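# Press the gauge pin under the yellow magnet

## Task

Find the post on the checking fixture that has the yellow magnet on it. Press that post's gauge pin fully home and keep it there for one second; after that the spring may push it back out. Do not touch the other three pins, and do not move the magnet.

## Robot and tools

Robot: two UR20-style arms, left_arm and right_arm, each with a Robotiq 2F-85 two-finger gripper and a wrist camera (cam_left_wrist, cam_right_wrist, both 896x504). A gripper's fingers point along its own +z and open and close along its y. A block about 10 cm long juts toward the gripper's +x and turns with it. end_effector_position is the point between the pads when they are shut; closed fingertips reach about 19 mm past it, fully open ones about 6 mm.

Frames: the scene frame has its origin at table-top height midway between the nominal bases, +z up, +x out over the table, left_arm on the +y side (not the image side). Measured bases: left_arm at (+0.060, +0.928, 0) m, right_arm at (-0.064, -0.817, 0) m, each turned slightly about z. Hand poses, velocities and Hand targets are reported in each arm's own base frame. Every commanded offset is taken along the axes of that arm's current Hand target. Printed poses can be off by a few centimetres.

Row layout (shared by execute_actions and move): one flat list of 18 numbers covering both arms, left arm first. For each arm: dx, dy, dz, rx, ry, rz, then gripper position, force_limit, speed. All in [-1, 1]. The six pose numbers are an offset, not a pose: measured from the Hand target as it stood when the action or move began, along that target's axes; 1.0 equals 0.6 m of travel or 180 degrees of turn, and rx, ry, rz form a single rotation vector. Six zeros re-request the current Hand target (useful to hold an arm or to make it close a gap it settled short of). Gripper numbers are absolute commands: position +1 = fully open (85 mm), about -0.8 = pads touching, -1 = close until blocked. force_limit sets how hard the fingers may squeeze (-1 soft, +1 hard); speed sets finger speed (-1 about 20 mm/s, 0 about 85, +1 about 150). Both start at +1. To leave a gripper unchanged, resend its last three numbers; a 0 is a real command.

execute_actions(actions, cameras): actions is a list of actions; each action is a table of up to 15 rows, one per 1/30 s step; a short table repeats its last row to fill 15 steps. Every row of an action counts from the same start pose, not from the row before, but the next action starts from the new Hand target, so repeating an offset moves further. An empty actions list returns state and images. cameras: list of names, ["all"], or [].

move(target, speed, blend, stop_force, zero, blocking, cameras): drives each gripper in a straight line toward an offset from its Hand target. target is one 18-number row or up to 15 rows; every row counts from the same starting Hand targets. speed: top path speed in m/s, 0.002 to 4.2, default 0.25 (turning up to twice that in rad/s); one value or one per target. blend: corner rounding in metres for a list; 0 stops at each point. stop_force: 6 to 120 N, one value for both arms; an arm's path ends when its wrist sensor feels that much push against its travel, then it backs off slightly but still presses. zero (only with stop_force, default true) re-zeros the sensor before moving. blocking=false returns after about 0.5 s while the move continues (not allowed with stop_force). The paths do not avoid obstacles or the other arm; keep away from an arm's own base. The result ends with a move: line giving the outcome (done, off_target, moving, held, fault) and limits (paced = the pose was clipped, held = steps were withheld). done does not prove nothing was touched.

wait(seconds 0 to 10, cameras): lets time pass with the last commands held. stop(cameras): brakes a running move. zoom_image(camera, region): enlarges [x0, y0, x1, y1] in pixels of that camera's latest image, at most 504 by 504. zero_wrist_force(arm): subtracts the present wrist reading from later ones. read_manual(section): licence texts only. finished_scene(scene): ends the current scene, given its number; irreversible.

Results: per arm end_effector_position (m), end_effector_quat_wxyz, velocities, Hand target (the last commanded pose after clipping; the gripper often rests a little short), Joint positions and torques, Wrist force and Wrist torque along the gripper's own axes (plus the peak since last shown), Tool commands, object_status (0 moving, 1 blocked while opening, 2 blocked while closing, i.e. gripping, 3 reached the requested opening), position_measured in counts (3 open, 130 about 40 mm, 230 pads together), motor temperatures, and sometimes MOTOR HOT or fault lines. Orientation commands are clipped to within 32 degrees of the measured one per step.

Cautions: arms are stiff, so aiming even slightly beyond a firm contact can trip a fault. About 150 N (plus or minus 25) outside force on an arm, or contact torque at a joint's limit (wrist joints 98.4 N m), halts that arm for 10 s. Approach the pin slowly, ideally with a modest stop_force, press straight along the pin, hold, then back off by sending a target past the gripper. Do not let the arms touch each other, knock the fixture or magnet, or push anything off the table. Long stretched or stalled pushes heat motors; 85 °C brakes the arm for 30 s or more.

Each tool is called after "Call:" by a JSON object that holds its "fn" and its "kwargs".

## Session

Call:
{"fn": "execute_actions", "kwargs": {"actions": []}}

Scene clock: 0.00 s.
left_arm: end_effector_position=(+0.6452, +0.5338, +0.3687) position_measured=3 object_status=3 end_effector_quat_wxyz=(+0.054, +0.895, -0.431, +0.101) | right_arm: end_effector_position=(+1.0094, -0.4085, +0.1239) position_measured=3 object_status=3 end_effector_quat_wxyz=(+0.497, -0.362, -0.574, -0.541)
Joint positions: left_arm=[0.541 -1.507 2.094 -2.179 -1.799 -1.706] | right_arm=[2.693 -2.576 -1.22 -2.623 2.507 -0.374]
Joint velocities: within noise
Joint torques (N m): no reading
Motor temperatures (°C): left_arm=[24 36 26 39 35 34] | right_arm=[29 36 36 38 34 39]
Wrist force (N): no reading
Wrist torque (N m): no reading
Wrist force, peak (N): no reading
Hand target: left_arm +0.6452, +0.5338, +0.3687; +0.054, +0.895, -0.431, +0.101 | right_arm +1.0094, -0.4085, +0.1239; +0.497, -0.362, -0.574, -0.541
Tool commands: left_gripper/position=+1.0 left_gripper/force_limit=+1.0 left_gripper/speed=+1.0 right_gripper/position=+1.0 right_gripper/force_limit=+1.0 right_gripper/speed=+1.0

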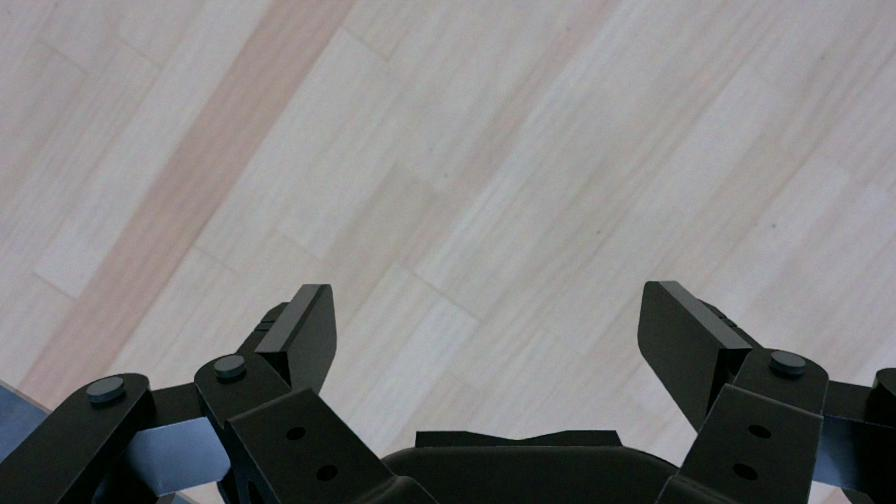

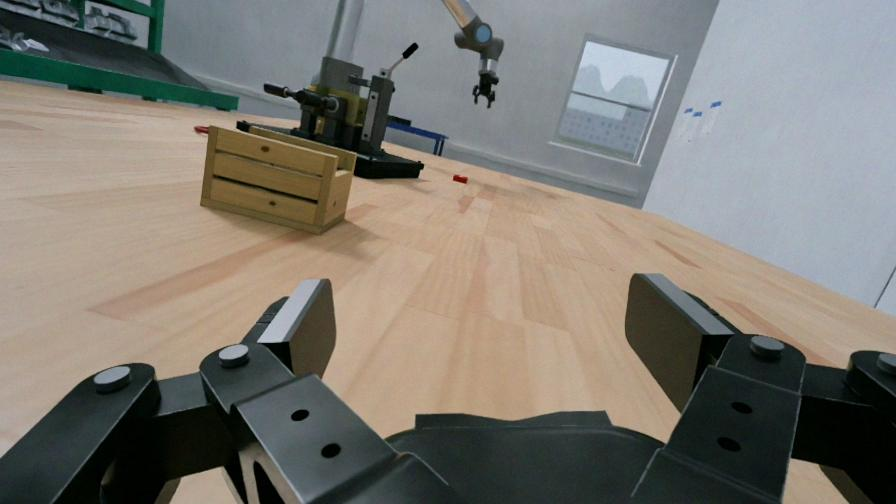

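Call:
{"fn": "zoom_image", "kwargs": {"camera": "cam_right_wrist", "region": [180, 20, 500, 240]}}

Call:
{"fn": "zoom_image", "kwargs": {"camera": "cam_right_wrist", "region": [0, 0, 250, 240]}}

Scaled by 1.575 from the camera's 896x504 image, which has a finer 1280x720 frame.

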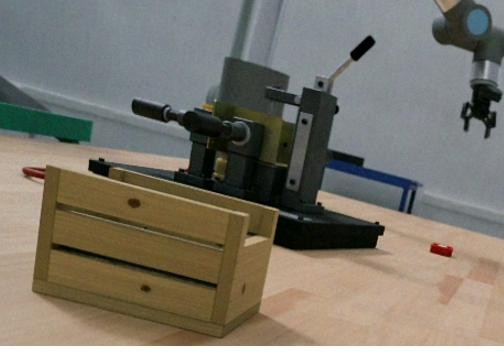

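Scaled by 2.016 from the camera's 896x504 image, which has a finer 1280x720 frame.

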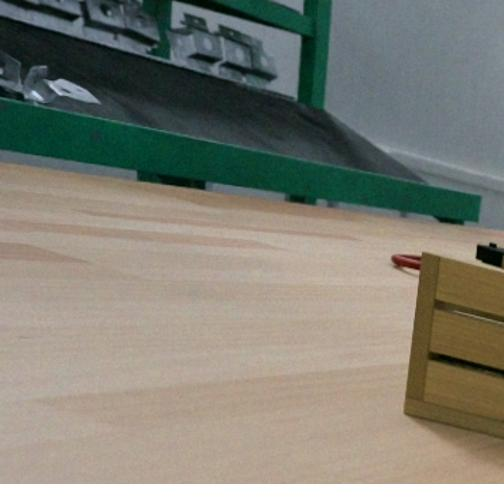

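Call:
{"fn": "move", "kwargs": {"target": [0.93,0.99,-0.07,-0.1695,0.2569,0.2225,1,1,1,0,0,0,0,0,0,1,1,1], "speed": 0.35, "cameras": ["all"]}}

Scene clock: 5.70 s.
left_arm: end_effector_position=(+0.5147, -0.2529, +0.5417) position_measured=3 object_status=3 end_effector_quat_wxyz=(-0.399, -0.547, +0.656, -0.333) | right_arm: end_effector_position=(+1.0094, -0.4085, +0.1239) position_measured=3 object_status=3 end_effector_quat_wxyz=(+0.497, -0.362, -0.574, -0.541)
Joint positions: left_arm=[-0.288 -1.84 2.427 -2.362 -2.654 -1.802] | right_arm=[2.693 -2.576 -1.22 -2.623 2.507 -0.374]
Joint torques (N m): left_arm=[-19.11 0.94 -72.18 -12.93 -8.45 -5.03] | right_arm=[-0.84 239.5 76.13 -4.25 -0.29 -0.72]
Wrist force (N): left_arm=[0.9 -0.2 0.2] | right_arm=[0.2 0.3 0.2]
Wrist torque (N m): left_arm=[0.18 0.22 0.21] | right_arm=[0.05 -0.04 0.00]
Wrist force, peak (N): left_arm=[2.6 -0.6 3.4] | right_arm=[0.1 0.5 0.4]
Hand target: left_arm +0.5146, -0.2529, +0.5417; -0.399, -0.547, +0.656, -0.333 | right_arm +1.0094, -0.4085, +0.1239; +0.497, -0.362, -0.574, -0.541
Off the commanded pose: left_arm 0.000 m, 0 deg | right_arm 0.000 m, 0 deg.
move: done
camera_calibration:
cam_left_wrist: T_world_to_cam=[[-0.980352, 0.195592, -0.0255897, 0.57487], [0.159076, 0.707199, -0.688886, 0.489578], [-0.116643, -0.679421, -0.724418, 0.410463], [0, 0, 0, 1]] pos_world=[0.533572, -0.179792, 0.64932]

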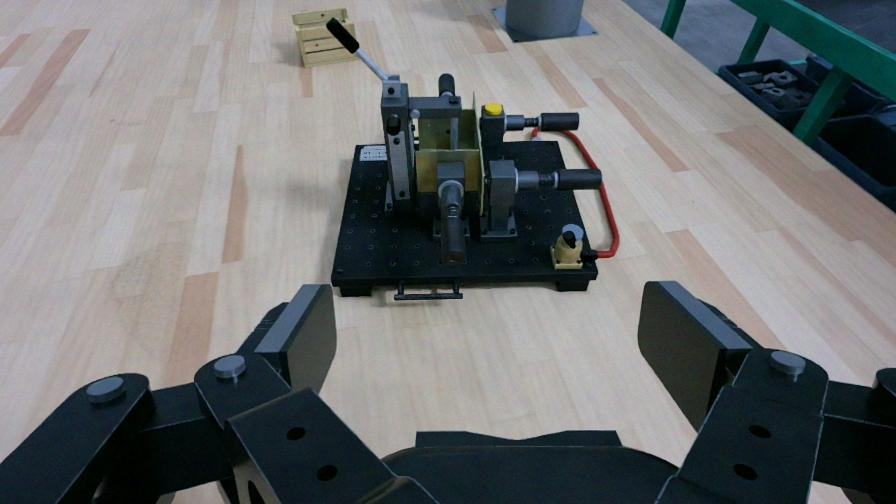

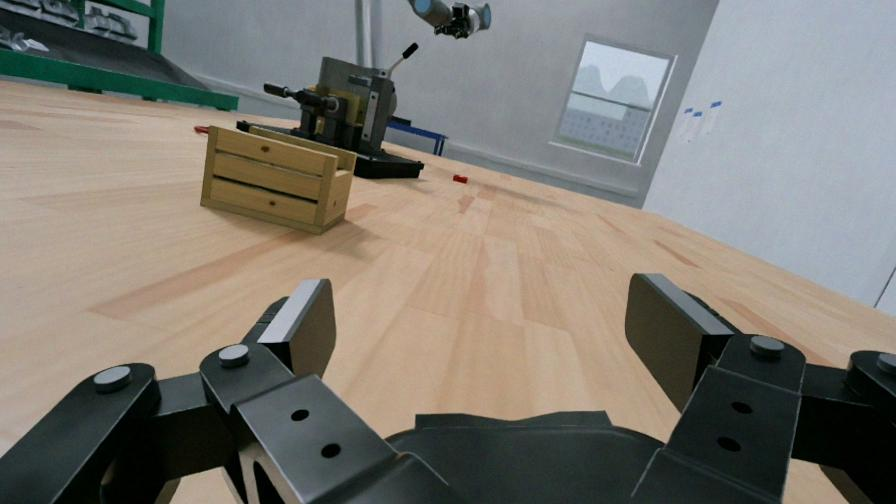

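Great view. Zoom in.

Call:
{"fn": "zoom_image", "kwargs": {"camera": "cam_left_wrist", "region": [340, 60, 640, 310]}}

Call:
{"fn": "zoom_image", "kwargs": {"camera": "cam_left_wrist", "region": [430, 60, 630, 200]}}

Call:
{"fn": "zoom_image", "kwargs": {"camera": "cam_left_wrist", "region": [420, 140, 640, 290]}}

Scaled by 1.680 from the camera's 896x504 image, which has a finer 1280x720 frame.

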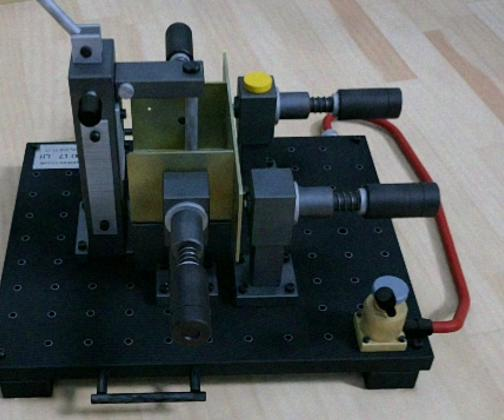

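Scaled by 2.520 from the camera's 896x504 image, which has a finer 1280x720 frame.

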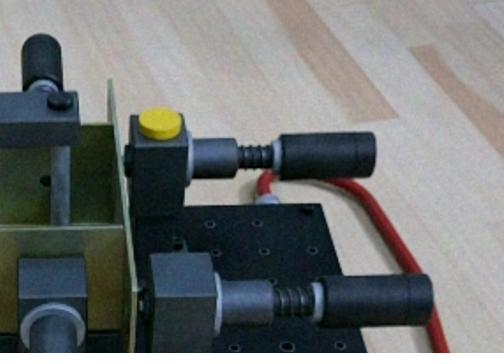

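Scaled by 2.291 from the camera's 896x504 image, which has a finer 1280x720 frame.

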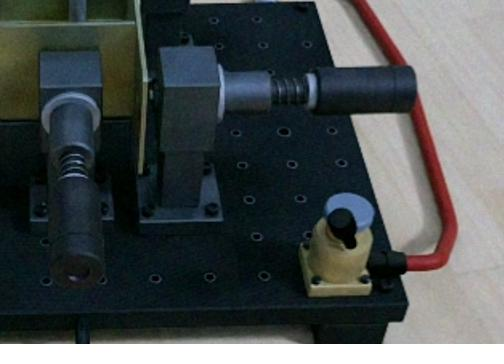

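Call:
{"fn": "move", "kwargs": {"target": [0.4338,0.5557,0.9897,-0.2697,-0.2711,0.4432,1,1,1,0,0,0,0,0,0,1,1,1], "speed": 0.35, "cameras": ["cam_left_wrist"]}}

Scene clock: 11.83 s.
left_arm: end_effector_position=(+0.0707, -0.8296, +0.5005) position_measured=3 object_status=3 end_effector_quat_wxyz=(+0.000, +0.087, +0.996, -0.001) | right_arm: end_effector_position=(+1.0094, -0.4085, +0.1239) position_measured=3 object_status=3 end_effector_quat_wxyz=(+0.497, -0.362, -0.574, -0.541)
Joint positions: left_arm=[-1.729 -1.608 1.974 -1.939 -1.572 -1.556] | right_arm=[2.693 -2.576 -1.22 -2.623 2.507 -0.374]
Joint torques (N m): left_arm=[-2.97 -66.14 -125.92 -6.98 7.33 2.81] | right_arm=[1.43 242.03 73.45 -3.91 -0.48 -1.34]
Wrist force (N): left_arm=[0.1 -0.6 0.4] | right_arm=[0.0 0.3 0.2]
Wrist torque (N m): left_arm=[-0.14 -0.10 -0.02] | right_arm=[0.06 -0.01 0.00]
Wrist force, peak (N): left_arm=[2.3 -3.7 0.6] | right_arm=[0.3 0.7 0.3]
Hand target: left_arm +0.0706, -0.8297, +0.5005; +0.000, +0.087, +0.996, -0.001 | right_arm +1.0094, -0.4085, +0.1239; +0.497, -0.362, -0.574, -0.541
Off the commanded pose: left_arm 0.000 m, 0 deg | right_arm 0.000 m, 0 deg.
move: done
camera_calibration:
cam_left_wrist: T_world_to_cam=[[0.202531, 0.979275, 0.00124801, 0.804372], [0.925393, -0.191803, 0.326893, -0.368811], [0.320357, -0.0650508, -0.945061, 0.526224], [0, 0, 0, 1]] pos_world=[0.00980559, -0.82421, 0.616871]
Images, in order (width x height): cam_left_wrist 896x504.

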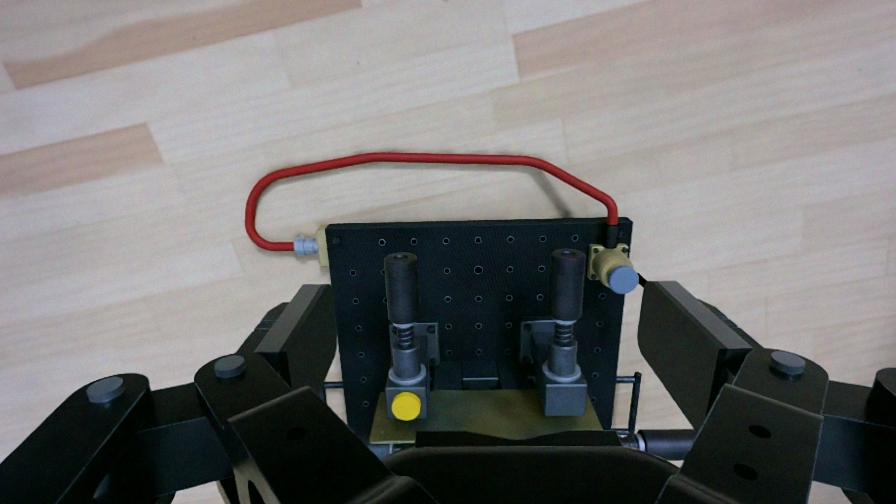

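Call:
{"fn": "zoom_image", "kwargs": {"camera": "cam_left_wrist", "region": [330, 220, 630, 450]}}

Call:
{"fn": "zoom_image", "kwargs": {"camera": "cam_left_wrist", "region": [360, 240, 460, 430]}}

Scaled by 1.680 from the camera's 896x504 image, which has a finer 1280x720 frame.

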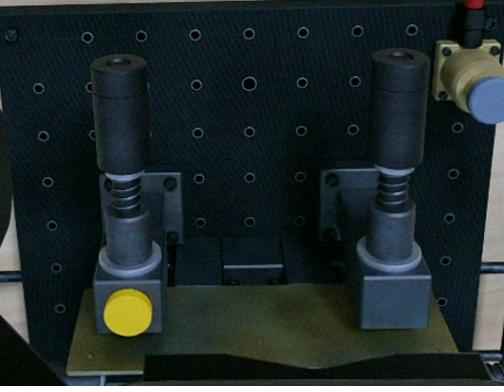

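Scaled by 2.653 from the camera's 896x504 image, which has a finer 1280x720 frame.

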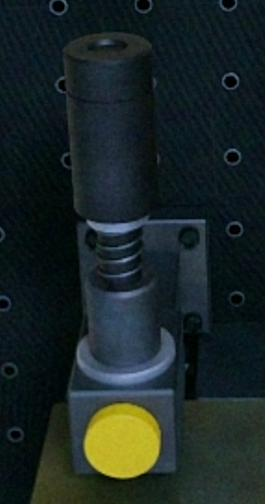

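Call:
{"fn": "move", "kwargs": {"target": [-0.1015,-0.0869,0.5375,0,0,0,-0.85,-1,0,0,0,0,0,0,0,1,1,1], "speed": 0.25, "cameras": ["cam_left_wrist"]}}

Call:
{"fn": "zoom_image", "kwargs": {"camera": "cam_left_wrist", "region": [320, 230, 580, 450]}}

Scene clock: 15.67 s.
left_arm: end_effector_position=(+0.1213, -0.8920, +0.1783) position_measured=232 object_status=3 end_effector_quat_wxyz=(+0.000, +0.087, +0.996, -0.001) | right_arm: end_effector_position=(+1.0094, -0.4085, +0.1239) position_measured=3 object_status=3 end_effector_quat_wxyz=(+0.497, -0.362, -0.574, -0.541)
Joint positions: left_arm=[-1.661 -1.289 2.144 -2.427 -1.572 -1.487] | right_arm=[2.693 -2.576 -1.22 -2.623 2.507 -0.374]
Joint torques (N m): left_arm=[22.76 -105.71 -51.49 -13.38 -5.16 2.33] | right_arm=[0.91 242.02 70.99 -4.01 -0.35 -0.97]
Wrist force (N): left_arm=[0.2 -0.2 -0.3] | right_arm=[0.0 0.1 0.4]
Wrist torque (N m): left_arm=[-0.16 -0.16 -0.05] | right_arm=[0.02 0.00 0.00]
Wrist force, peak (N): left_arm=[0.7 -0.4 -3.0] | right_arm=[0.2 0.7 0.1]
Hand target: left_arm +0.1213, -0.8921, +0.1781; +0.000, +0.087, +0.996, -0.001 | right_arm +1.0094, -0.4085, +0.1239; +0.497, -0.362, -0.574, -0.541
Off the commanded pose: left_arm 0.000 m, 0 deg | right_arm 0.000 m, 0 deg.
move: done
camera_calibration:
cam_left_wrist: T_world_to_cam=[[0.20278, 0.979223, 0.00146569, 0.855626], [0.925296, -0.192102, 0.326994, -0.322463], [0.320481, -0.0649516, -0.945025, 0.201458], [0, 0, 0, 1]] pos_world=[0.0603063, -0.88671, 0.294572]
Images, in order (width x height): cam_left_wrist 896x504.

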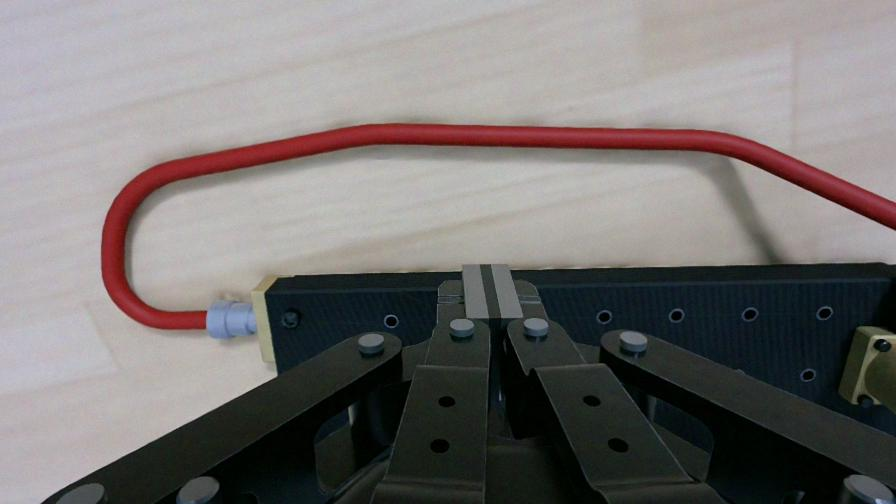

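Scaled by 1.938 from the camera's 896x504 image, which has a finer 1280x720 frame.

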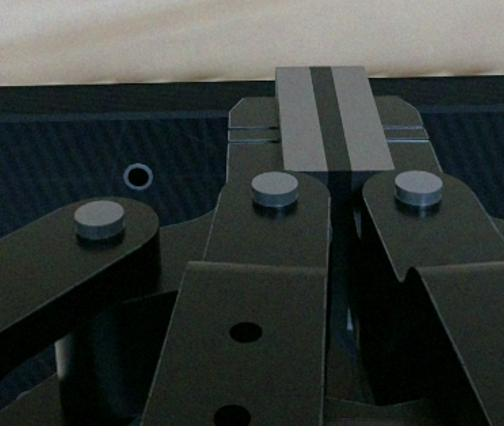

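Call:
{"fn": "wait", "kwargs": {"seconds": 0.1, "cameras": ["cam_right_wrist"]}}

Call:
{"fn": "zoom_image", "kwargs": {"camera": "cam_right_wrist", "region": [230, 20, 450, 190]}}

Scene clock: 17.43 s.
left_arm: end_effector_position=(+0.1213, -0.8921, +0.1781) position_measured=232 object_status=3 end_effector_quat_wxyz=(+0.000, +0.087, +0.996, -0.001) | right_arm: end_effector_position=(+1.0094, -0.4085, +0.1239) position_measured=3 object_status=3 end_effector_quat_wxyz=(+0.497, -0.362, -0.574, -0.541)
Joint positions: left_arm=[-1.661 -1.289 2.144 -2.427 -1.572 -1.487] | right_arm=[2.693 -2.576 -1.22 -2.623 2.507 -0.374]
Joint torques (N m): left_arm=[19.12 -107.35 -51.96 -13.29 -5.28 1.8] | right_arm=[3.07 246.98 71.88 -3.14 -0.67 -0.68]
Wrist force (N): left_arm=[0.1 -0.3 -0.2] | right_arm=[0.0 0.1 0.3]
Wrist torque (N m): left_arm=[-0.18 -0.14 -0.05] | right_arm=[0.01 -0.01 0.00]
Wrist force, peak (N): left_arm=[0.0 -0.3 -0.6] | right_arm=[0.5 0.5 0.2]
Hand target: left_arm +0.1213, -0.8921, +0.1781; +0.000, +0.087, +0.996, -0.001 | right_arm +1.0094, -0.4085, +0.1239; +0.497, -0.362, -0.574, -0.541
Tool commands: left_gripper/position=-0.85 left_gripper/force_limit=-1.0 left_gripper/speed=+0.0 right_gripper/position=+1.0 right_gripper/force_limit=+1.0 right_gripper/speed=+1.0
Off the commanded pose: left_arm 0.000 m, 0 deg | right_arm 0.000 m, 0 deg.
wait: 0.10 s; at rest from the start
Images, in order (width x height): cam_right_wrist 896x504.

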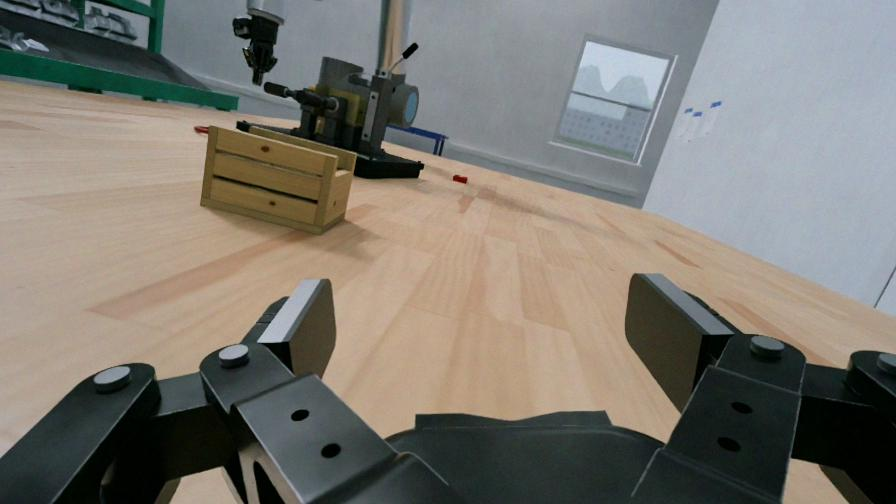

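Scaled by 2.291 from the camera's 896x504 image, which has a finer 1280x720 frame.

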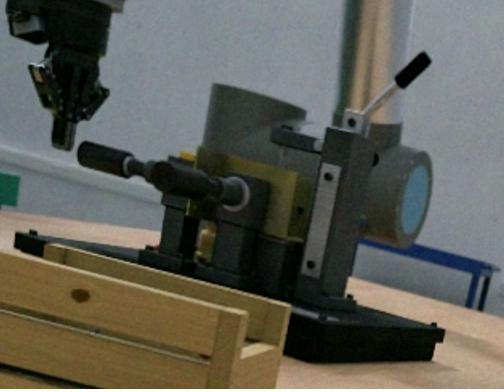

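Call:
{"fn": "zoom_image", "kwargs": {"camera": "cam_right_wrist", "region": [225, 40, 345, 120]}}

Scaled by 4.200 from the camera's 896x504 image, which has a finer 1280x720 frame.

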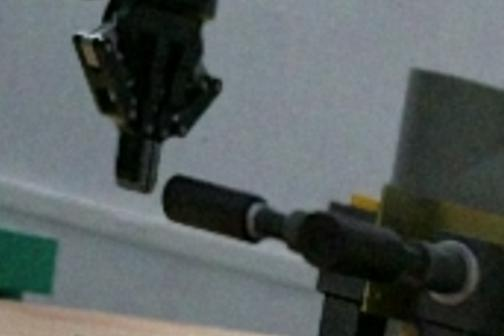

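Call:
{"fn": "move", "kwargs": {"target": [0,0,-0.2,0,0,0,1,-1,0,0,0,0,0,0,0,1,1,1], "speed": 0.25, "cameras": ["cam_left_wrist"]}}

Call:
{"fn": "zoom_image", "kwargs": {"camera": "cam_left_wrist", "region": [320, 230, 660, 450]}}

Scene clock: 21.73 s.
left_arm: end_effector_position=(+0.1214, -0.8919, +0.2980) position_measured=3 object_status=0 end_effector_quat_wxyz=(+0.000, +0.087, +0.996, -0.001) | right_arm: end_effector_position=(+1.0094, -0.4085, +0.1239) position_measured=3 object_status=3 end_effector_quat_wxyz=(+0.497, -0.362, -0.574, -0.541)
Joint positions: left_arm=[-1.66 -1.401 2.069 -2.24 -1.572 -1.486] | right_arm=[2.693 -2.576 -1.22 -2.623 2.507 -0.374]
Joint torques (N m): left_arm=[-25.56 -143.55 -111.81 -6.02 -2.86 -3.05] | right_arm=[-0.2 245.11 72.17 -3.69 -0.74 -0.71]
Wrist force (N): left_arm=[0.3 -0.1 -0.6] | right_arm=[0.0 0.1 0.1]
Wrist torque (N m): left_arm=[-0.10 -0.15 -0.07] | right_arm=[0.01 0.00 0.00]
Wrist force, peak (N): left_arm=[0.1 -0.3 -3.9] | right_arm=[0.2 0.5 0.7]
Hand target: left_arm +0.1214, -0.8919, +0.2981; +0.000, +0.087, +0.996, -0.001 | right_arm +1.0094, -0.4085, +0.1239; +0.497, -0.362, -0.574, -0.541
Off the commanded pose: left_arm 0.000 m, 0 deg | right_arm 0.000 m, 0 deg.
move: done
camera_calibration:
cam_left_wrist: T_world_to_cam=[[0.202748, 0.97923, 0.00155782, 0.855282], [0.925302, -0.192102, 0.326975, -0.361796], [0.320483, -0.0648521, -0.945032, 0.314705], [0, 0, 0, 1]] pos_world=[0.0605062, -0.88661, 0.414373]
Images, in order (width x height): cam_left_wrist 896x504.

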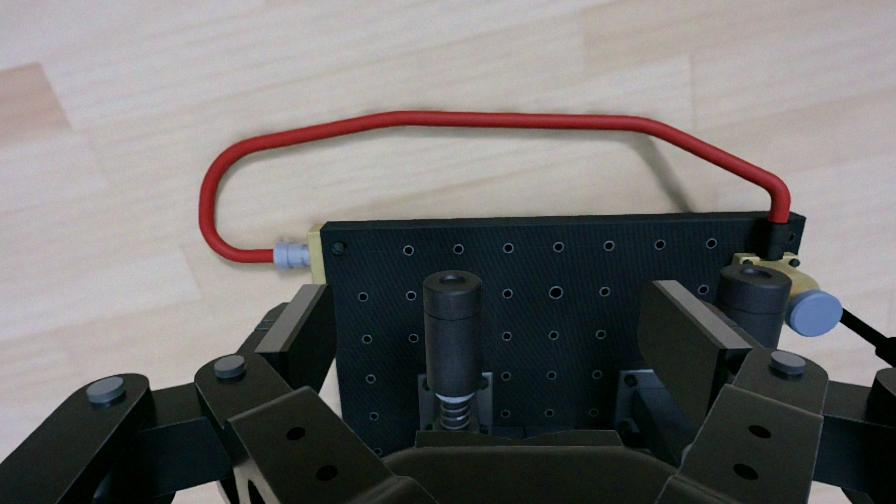

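Scaled by 1.482 from the camera's 896x504 image, which has a finer 1280x720 frame.

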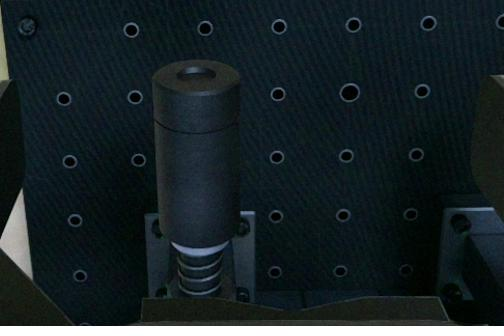

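Call:
{"fn": "move", "kwargs": {"target": [0,0,0.1,0,0,0,1,-1,0,0,0,0,0,0,0,1,1,1], "speed": 0.25, "cameras": ["cam_left_wrist"]}}

Call:
{"fn": "zoom_image", "kwargs": {"camera": "cam_left_wrist", "region": [320, 230, 660, 450]}}

Scene clock: 23.30 s.
left_arm: end_effector_position=(+0.1213, -0.8920, +0.2382) position_measured=3 object_status=3 end_effector_quat_wxyz=(+0.000, +0.087, +0.996, -0.001) | right_arm: end_effector_position=(+1.0094, -0.4085, +0.1239) position_measured=3 object_status=3 end_effector_quat_wxyz=(+0.497, -0.362, -0.574, -0.541)
Joint positions: left_arm=[-1.661 -1.349 2.109 -2.333 -1.572 -1.487] | right_arm=[2.693 -2.576 -1.22 -2.623 2.507 -0.374]
Joint torques (N m): left_arm=[-1.46 -97.98 -58.7 -13.16 -3.5 -1.92] | right_arm=[5.2 239.91 72.5 -3.57 -0.42 -0.58]
Wrist force (N): left_arm=[-0.1 -0.2 -0.1] | right_arm=[0.1 0.2 0.1]
Wrist torque (N m): left_arm=[-0.12 -0.08 -0.03] | right_arm=[0.03 -0.01 -0.01]
Wrist force, peak (N): left_arm=[0.2 -0.6 -2.7] | right_arm=[0.1 0.3 0.8]
Hand target: left_arm +0.1213, -0.8920, +0.2381; +0.000, +0.087, +0.996, -0.001 | right_arm +1.0094, -0.4085, +0.1239; +0.497, -0.362, -0.574, -0.541
Off the commanded pose: left_arm 0.000 m, 0 deg | right_arm 0.000 m, 0 deg.
move: done
camera_calibration:
cam_left_wrist: T_world_to_cam=[[0.20278, 0.979223, 0.00146569, 0.855539], [0.925296, -0.192102, 0.326994, -0.342083], [0.320481, -0.0649516, -0.945025, 0.258159], [0, 0, 0, 1]] pos_world=[0.0603063, -0.88671, 0.354572]
Images, in order (width x height): cam_left_wrist 896x504.

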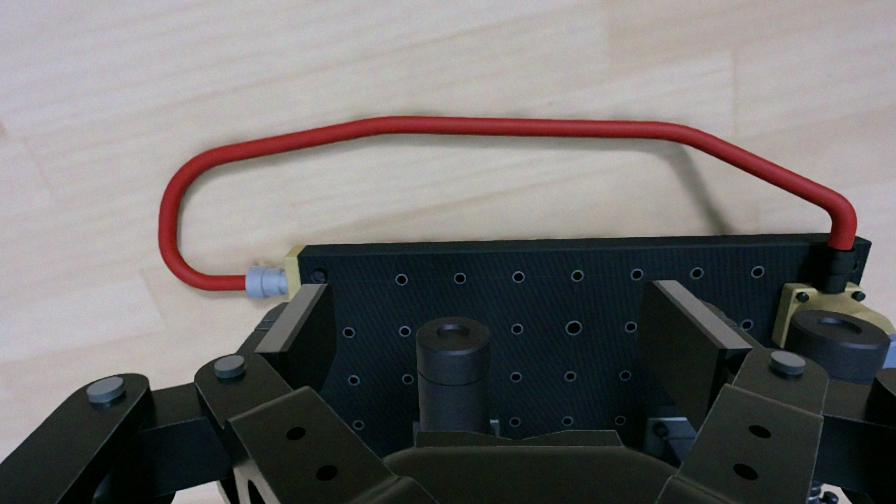

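Scaled by 1.482 from the camera's 896x504 image, which has a finer 1280x720 frame.

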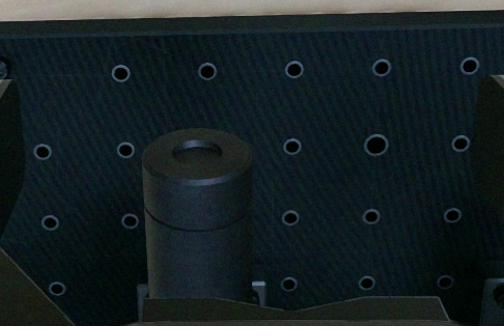

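Call:
{"fn": "move", "kwargs": {"target": [0,-0.0162,0.1337,0,0,0,-0.85,-1,0,0,0,0,0,0,0,1,1,1], "speed": 0.25, "cameras": ["all"]}}

Call:
{"fn": "zoom_image", "kwargs": {"camera": "cam_right_wrist", "region": [225, 40, 345, 120]}}

Call:
{"fn": "zoom_image", "kwargs": {"camera": "cam_left_wrist", "region": [320, 230, 660, 450]}}

Scene clock: 26.30 s.
left_arm: end_effector_position=(+0.1196, -0.9017, +0.1579) position_measured=232 object_status=3 end_effector_quat_wxyz=(+0.000, +0.087, +0.996, -0.001) | right_arm: end_effector_position=(+1.0094, -0.4085, +0.1239) position_measured=3 object_status=3 end_effector_quat_wxyz=(+0.497, -0.362, -0.574, -0.541)
Joint positions: left_arm=[-1.661 -1.259 2.141 -2.454 -1.572 -1.488] | right_arm=[2.693 -2.576 -1.22 -2.623 2.507 -0.374]
Joint torques (N m): left_arm=[-19.83 -114.41 -48.2 -13.1 -3.13 -3.33] | right_arm=[0.82 240.92 73.05 -3.8 -0.81 -0.84]
Wrist force (N): left_arm=[0.0 -0.5 -0.5] | right_arm=[-0.1 0.3 0.0]
Wrist torque (N m): left_arm=[-0.23 -0.11 0.30] | right_arm=[0.05 0.01 0.00]
Wrist force, peak (N): left_arm=[0.1 0.0 -2.7] | right_arm=[0.0 0.6 0.5]
Hand target: left_arm +0.1196, -0.9017, +0.1579; +0.000, +0.087, +0.996, -0.001 | right_arm +1.0094, -0.4085, +0.1239; +0.497, -0.362, -0.574, -0.541
Off the commanded pose: left_arm 0.000 m, 0 deg | right_arm 0.000 m, 0 deg.
move: done
camera_calibration:
cam_left_wrist: T_world_to_cam=[[0.20278, 0.979223, 0.00146569, 0.865401], [0.925296, -0.192102, 0.326994, -0.316097], [0.320481, -0.0649516, -0.945025, 0.182195], [0, 0, 0, 1]] pos_world=[0.0586063, -0.89631, 0.274272]

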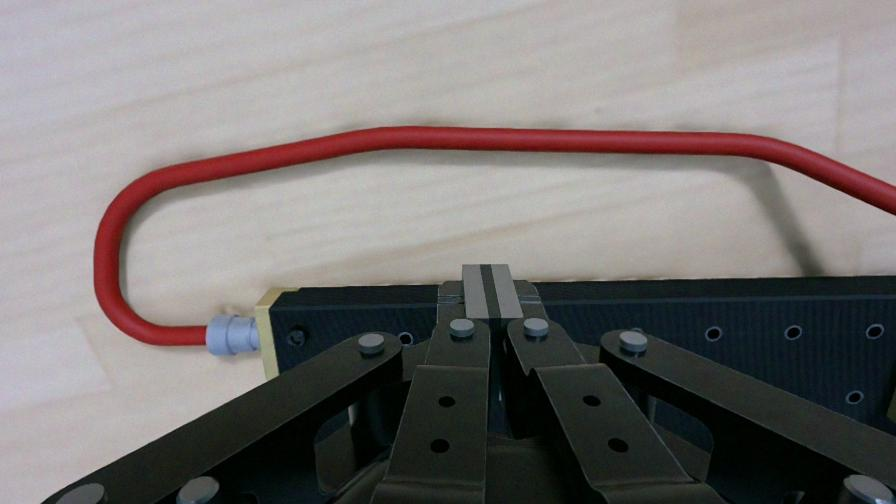

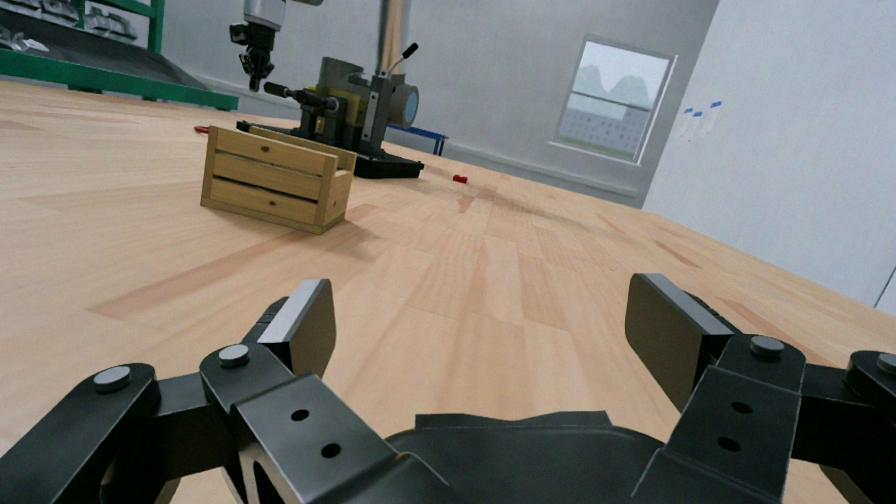

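Scaled by 4.200 from the camera's 896x504 image, which has a finer 1280x720 frame.

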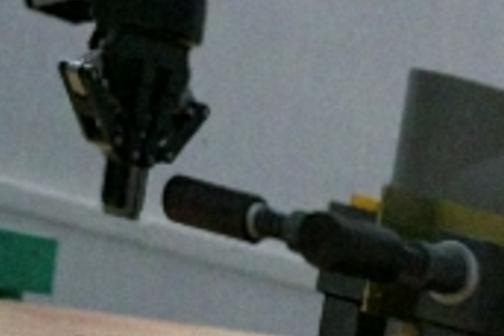

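Scaled by 1.482 from the camera's 896x504 image, which has a finer 1280x720 frame.

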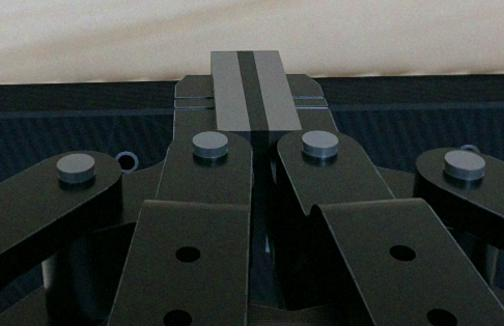

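Call:
{"fn": "move", "kwargs": {"target": [-0.1,0,0,0,0,0,-0.85,-1,0,0,0,0,0,0,0,1,1,1], "speed": 0.03, "stop_force": 8, "cameras": ["cam_right_wrist"]}}

Call:
{"fn": "zoom_image", "kwargs": {"camera": "cam_right_wrist", "region": [225, 40, 345, 120]}}

Scene clock: 29.10 s.
left_arm: end_effector_position=(+0.1570, -0.9082, +0.1578) position_measured=232 object_status=3 end_effector_quat_wxyz=(+0.000, +0.087, +0.996, -0.001) | right_arm: end_effector_position=(+1.0094, -0.4085, +0.1239) position_measured=3 object_status=3 end_effector_quat_wxyz=(+0.497, -0.362, -0.574, -0.541)
Joint positions: left_arm=[-1.619 -1.248 2.124 -2.448 -1.572 -1.445] | right_arm=[2.693 -2.576 -1.22 -2.623 2.507 -0.374]
Joint torques (N m): left_arm=[-10.42 -163.56 -52.83 -13.42 -1.18 -4.82] | right_arm=[0.98 241.55 71.61 -4 -0.98 -1.84]
Wrist force (N): left_arm=[6.9 -1.2 0.6] | right_arm=[0.0 0.1 0.3]
Wrist torque (N m): left_arm=[-0.14 -0.29 0.26] | right_arm=[0.02 -0.01 0.00]
Wrist force, peak (N): left_arm=[8.9 0.9 -1.3] | right_arm=[0.3 0.3 0.5]
Hand target: left_arm +0.1570, -0.9082, +0.1578; +0.000, +0.087, +0.996, -0.001 (not the last commanded pose) | right_arm +1.0094, -0.4085, +0.1239; +0.497, -0.362, -0.574, -0.541
Off the commanded pose: left_arm 0.022 m, 0 deg | right_arm 0.000 m, 0 deg.
move: contact (left_arm)
Images, in order (width x height): cam_right_wrist 896x504.

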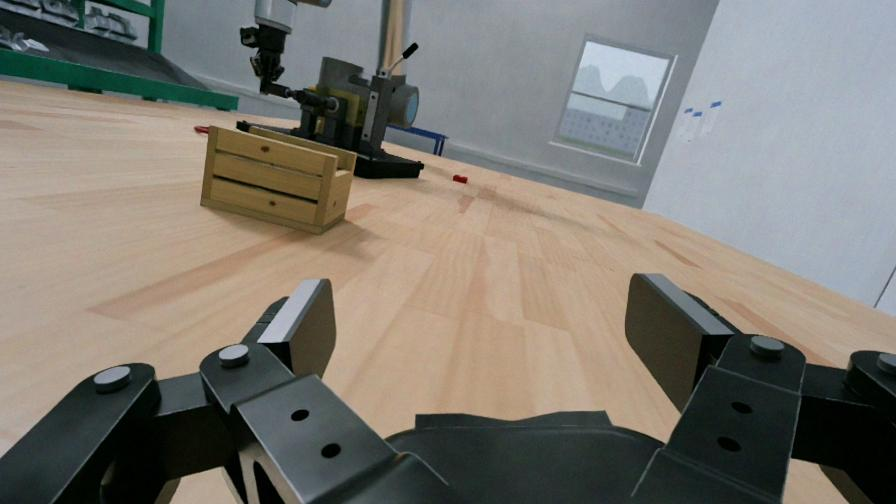

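Scaled by 4.200 from the camera's 896x504 image, which has a finer 1280x720 frame.

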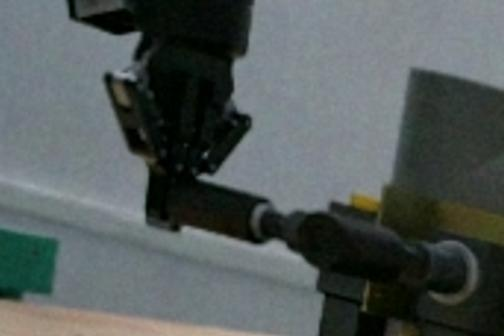

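Call:
{"fn": "move", "kwargs": {"target": [-0.1,0,0,0,0,0,-0.85,-1,0,0,0,0,0,0,0,1,1,1], "speed": 0.02, "stop_force": 25, "zero": false, "cameras": ["cam_right_wrist"]}}

Call:
{"fn": "zoom_image", "kwargs": {"camera": "cam_right_wrist", "region": [225, 40, 345, 120]}}

Scene clock: 31.47 s.
left_arm: end_effector_position=(+0.1727, -0.9110, +0.1578) position_measured=232 object_status=3 end_effector_quat_wxyz=(+0.000, +0.087, +0.996, -0.001) | right_arm: end_effector_position=(+1.0094, -0.4085, +0.1239) position_measured=3 object_status=3 end_effector_quat_wxyz=(+0.497, -0.362, -0.574, -0.541)
Joint positions: left_arm=[-1.602 -1.244 2.116 -2.445 -1.572 -1.428] | right_arm=[2.693 -2.576 -1.22 -2.623 2.507 -0.374]
Joint torques (N m): left_arm=[-6.17 -166.4 -49.71 -9.49 5.37 -3.37] | right_arm=[-1.93 244.68 72.28 -3.81 -0.72 -1.28]
Wrist force (N): left_arm=[16.6 -3.3 1.8] | right_arm=[0.2 0.3 0.2]
Wrist torque (N m): left_arm=[-0.18 -0.45 0.20] | right_arm=[0.05 -0.03 0.00]
Wrist force, peak (N): left_arm=[82.7 10.8 -15.6] | right_arm=[0.5 0.5 0.1]
Hand target: left_arm +0.1726, -0.9110, +0.1578; +0.000, +0.087, +0.996, -0.001 (not the last commanded pose) | right_arm +1.0094, -0.4085, +0.1239; +0.497, -0.362, -0.574, -0.541
Off the commanded pose: left_arm 0.044 m, 0 deg | right_arm 0.000 m, 0 deg.
move: contact (left_arm)
Images, in order (width x height): cam_right_wrist 896x504.

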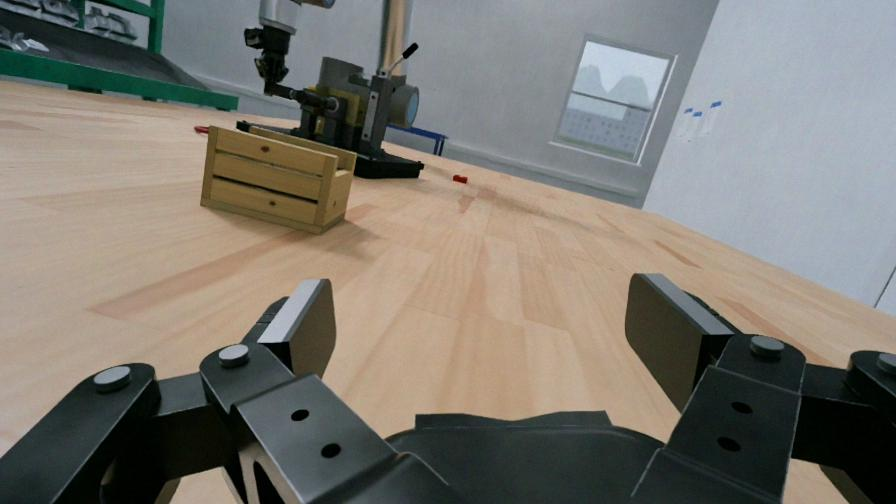

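Scaled by 4.200 from the camera's 896x504 image, which has a finer 1280x720 frame.

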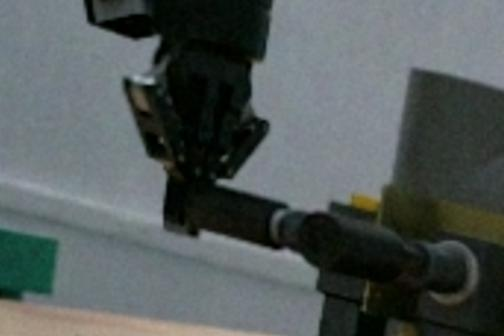

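Call:
{"fn": "move", "kwargs": {"target": [-0.0012,0,0,0,0,0,-0.85,-1,0,0,0,0,0,0,0,1,1,1], "speed": 0.005}}

Scene clock: 32.47 s.
left_arm: end_effector_position=(+0.1731, -0.9110, +0.1578) position_measured=232 object_status=3 end_effector_quat_wxyz=(-0.001, +0.087, +0.996, -0.001) | right_arm: end_effector_position=(+1.0094, -0.4085, +0.1239) position_measured=3 object_status=3 end_effector_quat_wxyz=(+0.497, -0.362, -0.574, -0.541)
Joint positions: left_arm=[-1.601 -1.243 2.116 -2.445 -1.572 -1.427] | right_arm=[2.693 -2.576 -1.22 -2.623 2.507 -0.374]
Joint torques (N m): left_arm=[79.4 -114.89 -101.89 -7.54 18.56 1.92] | right_arm=[2.27 245.52 70.77 -3.31 -1.29 -0.79]
Wrist force (N): left_arm=[73.4 -4.2 -2.8] | right_arm=[-0.2 0.2 0.1]
Wrist torque (N m): left_arm=[-0.21 -1.87 -0.24] | right_arm=[0.03 0.03 0.00]
Wrist force, peak (N): left_arm=[73.4 -4.2 -2.8] | right_arm=[-0.1 0.3 0.5]
Hand target: left_arm +0.1734, -0.9111, +0.1578; +0.000, +0.087, +0.996, -0.001 | right_arm +1.0094, -0.4085, +0.1239; +0.497, -0.362, -0.574, -0.541
Off the commanded pose: left_arm 0.000 m, 0 deg | right_arm 0.000 m, 0 deg.
move: done

Call:
{"fn": "wait", "kwargs": {"seconds": 1.3}}

Call:
{"fn": "move", "kwargs": {"target": [0.12,0,0,0,0,0,-0.85,-1,0,0,0,0,0,0,0,1,1,1], "speed": 0.1, "cameras": ["all"]}}

Call:
{"fn": "zoom_image", "kwargs": {"camera": "cam_right_wrist", "region": [225, 40, 345, 120]}}

Scene clock: 35.63 s.
left_arm: end_effector_position=(+0.1734, -0.9111, +0.1578) position_measured=232 object_status=3 end_effector_quat_wxyz=(+0.000, +0.087, +0.996, -0.001) | right_arm: end_effector_position=(+1.0094, -0.4085, +0.1239) position_measured=3 object_status=3 end_effector_quat_wxyz=(+0.497, -0.362, -0.574, -0.541)
Joint positions: left_arm=[-1.601 -1.243 2.116 -2.445 -1.572 -1.427] | right_arm=[2.693 -2.576 -1.22 -2.623 2.507 -0.374]
Joint torques (N m): left_arm=[96.12 -98.58 -109.42 -18.77 35.85 3.42] | right_arm=[1.76 248.36 73.43 -4.24 -1.63 -0.72]
Wrist force (N): left_arm=[104.9 10.9 -19.1] | right_arm=[-0.1 0.2 0.2]
Wrist torque (N m): left_arm=[0.07 -2.85 -0.47] | right_arm=[0.03 0.01 0.00]
Wrist force, peak (N): left_arm=[105.2 11.1 -18.8] | right_arm=[0.3 0.4 0.6]
Hand target: left_arm +0.1734, -0.9111, +0.1578; +0.000, +0.087, +0.996, -0.001 | right_arm +1.0094, -0.4085, +0.1239; +0.497, -0.362, -0.574, -0.541
Tool commands: left_gripper/position=-0.85 left_gripper/force_limit=-1.0 left_gripper/speed=+0.0 right_gripper/position=+1.0 right_gripper/force_limit=+1.0 right_gripper/speed=+1.0
Off the commanded pose: left_arm 0.000 m, 0 deg | right_arm 0.000 m, 0 deg.
wait: 1.30 s; at rest from the start

Scene clock: 36.80 s.
left_arm: end_effector_position=(+0.1026, -0.8986, +0.1579) position_measured=232 object_status=3 end_effector_quat_wxyz=(+0.000, +0.087, +0.996, -0.001) | right_arm: end_effector_position=(+1.0094, -0.4085, +0.1239) position_measured=3 object_status=3 end_effector_quat_wxyz=(+0.497, -0.362, -0.574, -0.541)
Joint positions: left_arm=[-1.681 -1.264 2.148 -2.457 -1.572 -1.507] | right_arm=[2.693 -2.576 -1.22 -2.623 2.507 -0.374]
Joint torques (N m): left_arm=[-20.03 -160.01 -51.24 -13.61 3.29 -4.68] | right_arm=[-3.5 243.03 72.69 -3.76 -1.08 -0.12]
Wrist force (N): left_arm=[-2.1 4.5 -0.7] | right_arm=[0.0 -0.1 0.0]
Wrist torque (N m): left_arm=[0.70 0.27 0.32] | right_arm=[-0.02 0.00 0.00]
Wrist force, peak (N): left_arm=[105.0 11.1 -18.7] | right_arm=[0.1 0.6 0.2]
Hand target: left_arm +0.1024, -0.8986, +0.1579; +0.000, +0.087, +0.996, -0.001 | right_arm +1.0094, -0.4085, +0.1239; +0.497, -0.362, -0.574, -0.541
Off the commanded pose: left_arm 0.000 m, 0 deg | right_arm 0.000 m, 0 deg.
move: done
camera_calibration:
cam_left_wrist: T_world_to_cam=[[0.202743, 0.979231, 0.00151293, 0.865907], [0.925376, -0.192098, 0.326769, -0.299729], [0.320273, -0.0648503, -0.945103, 0.187959], [0, 0, 0, 1]] pos_world=[0.0416066, -0.89331, 0.274272]

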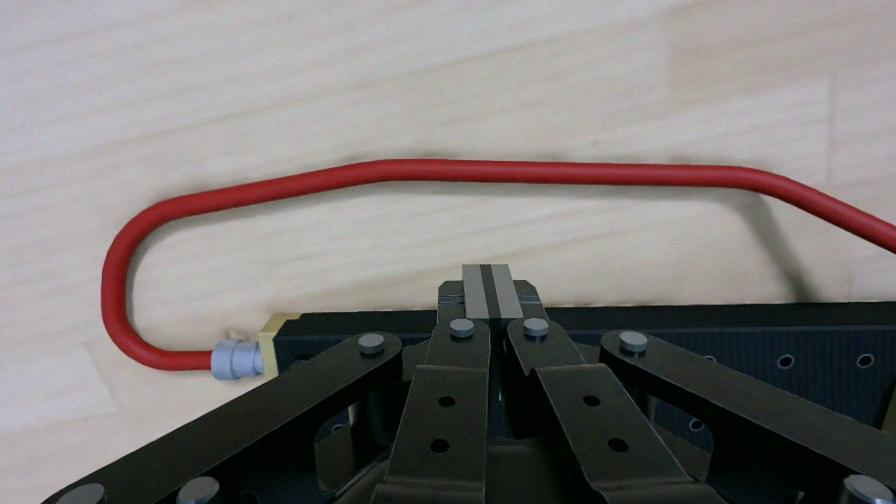

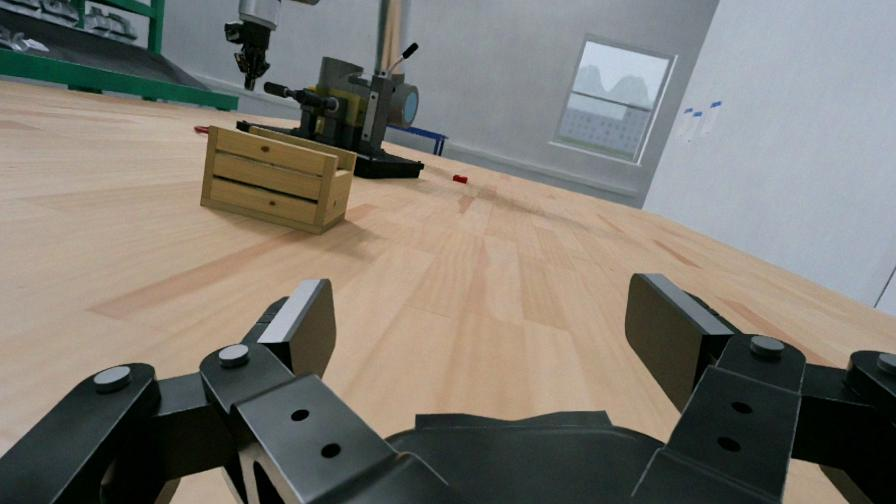

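Scaled by 4.200 from the camera's 896x504 image, which has a finer 1280x720 frame.

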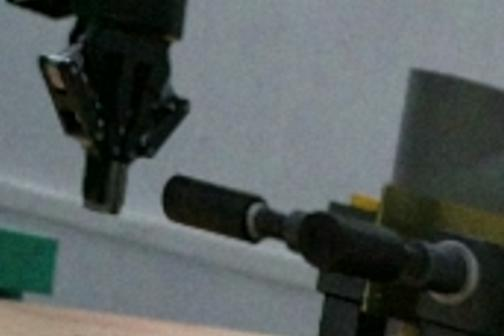

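Call:
{"fn": "finished_scene", "kwargs": {"scene": 1}}

The scene is finished: the task was done.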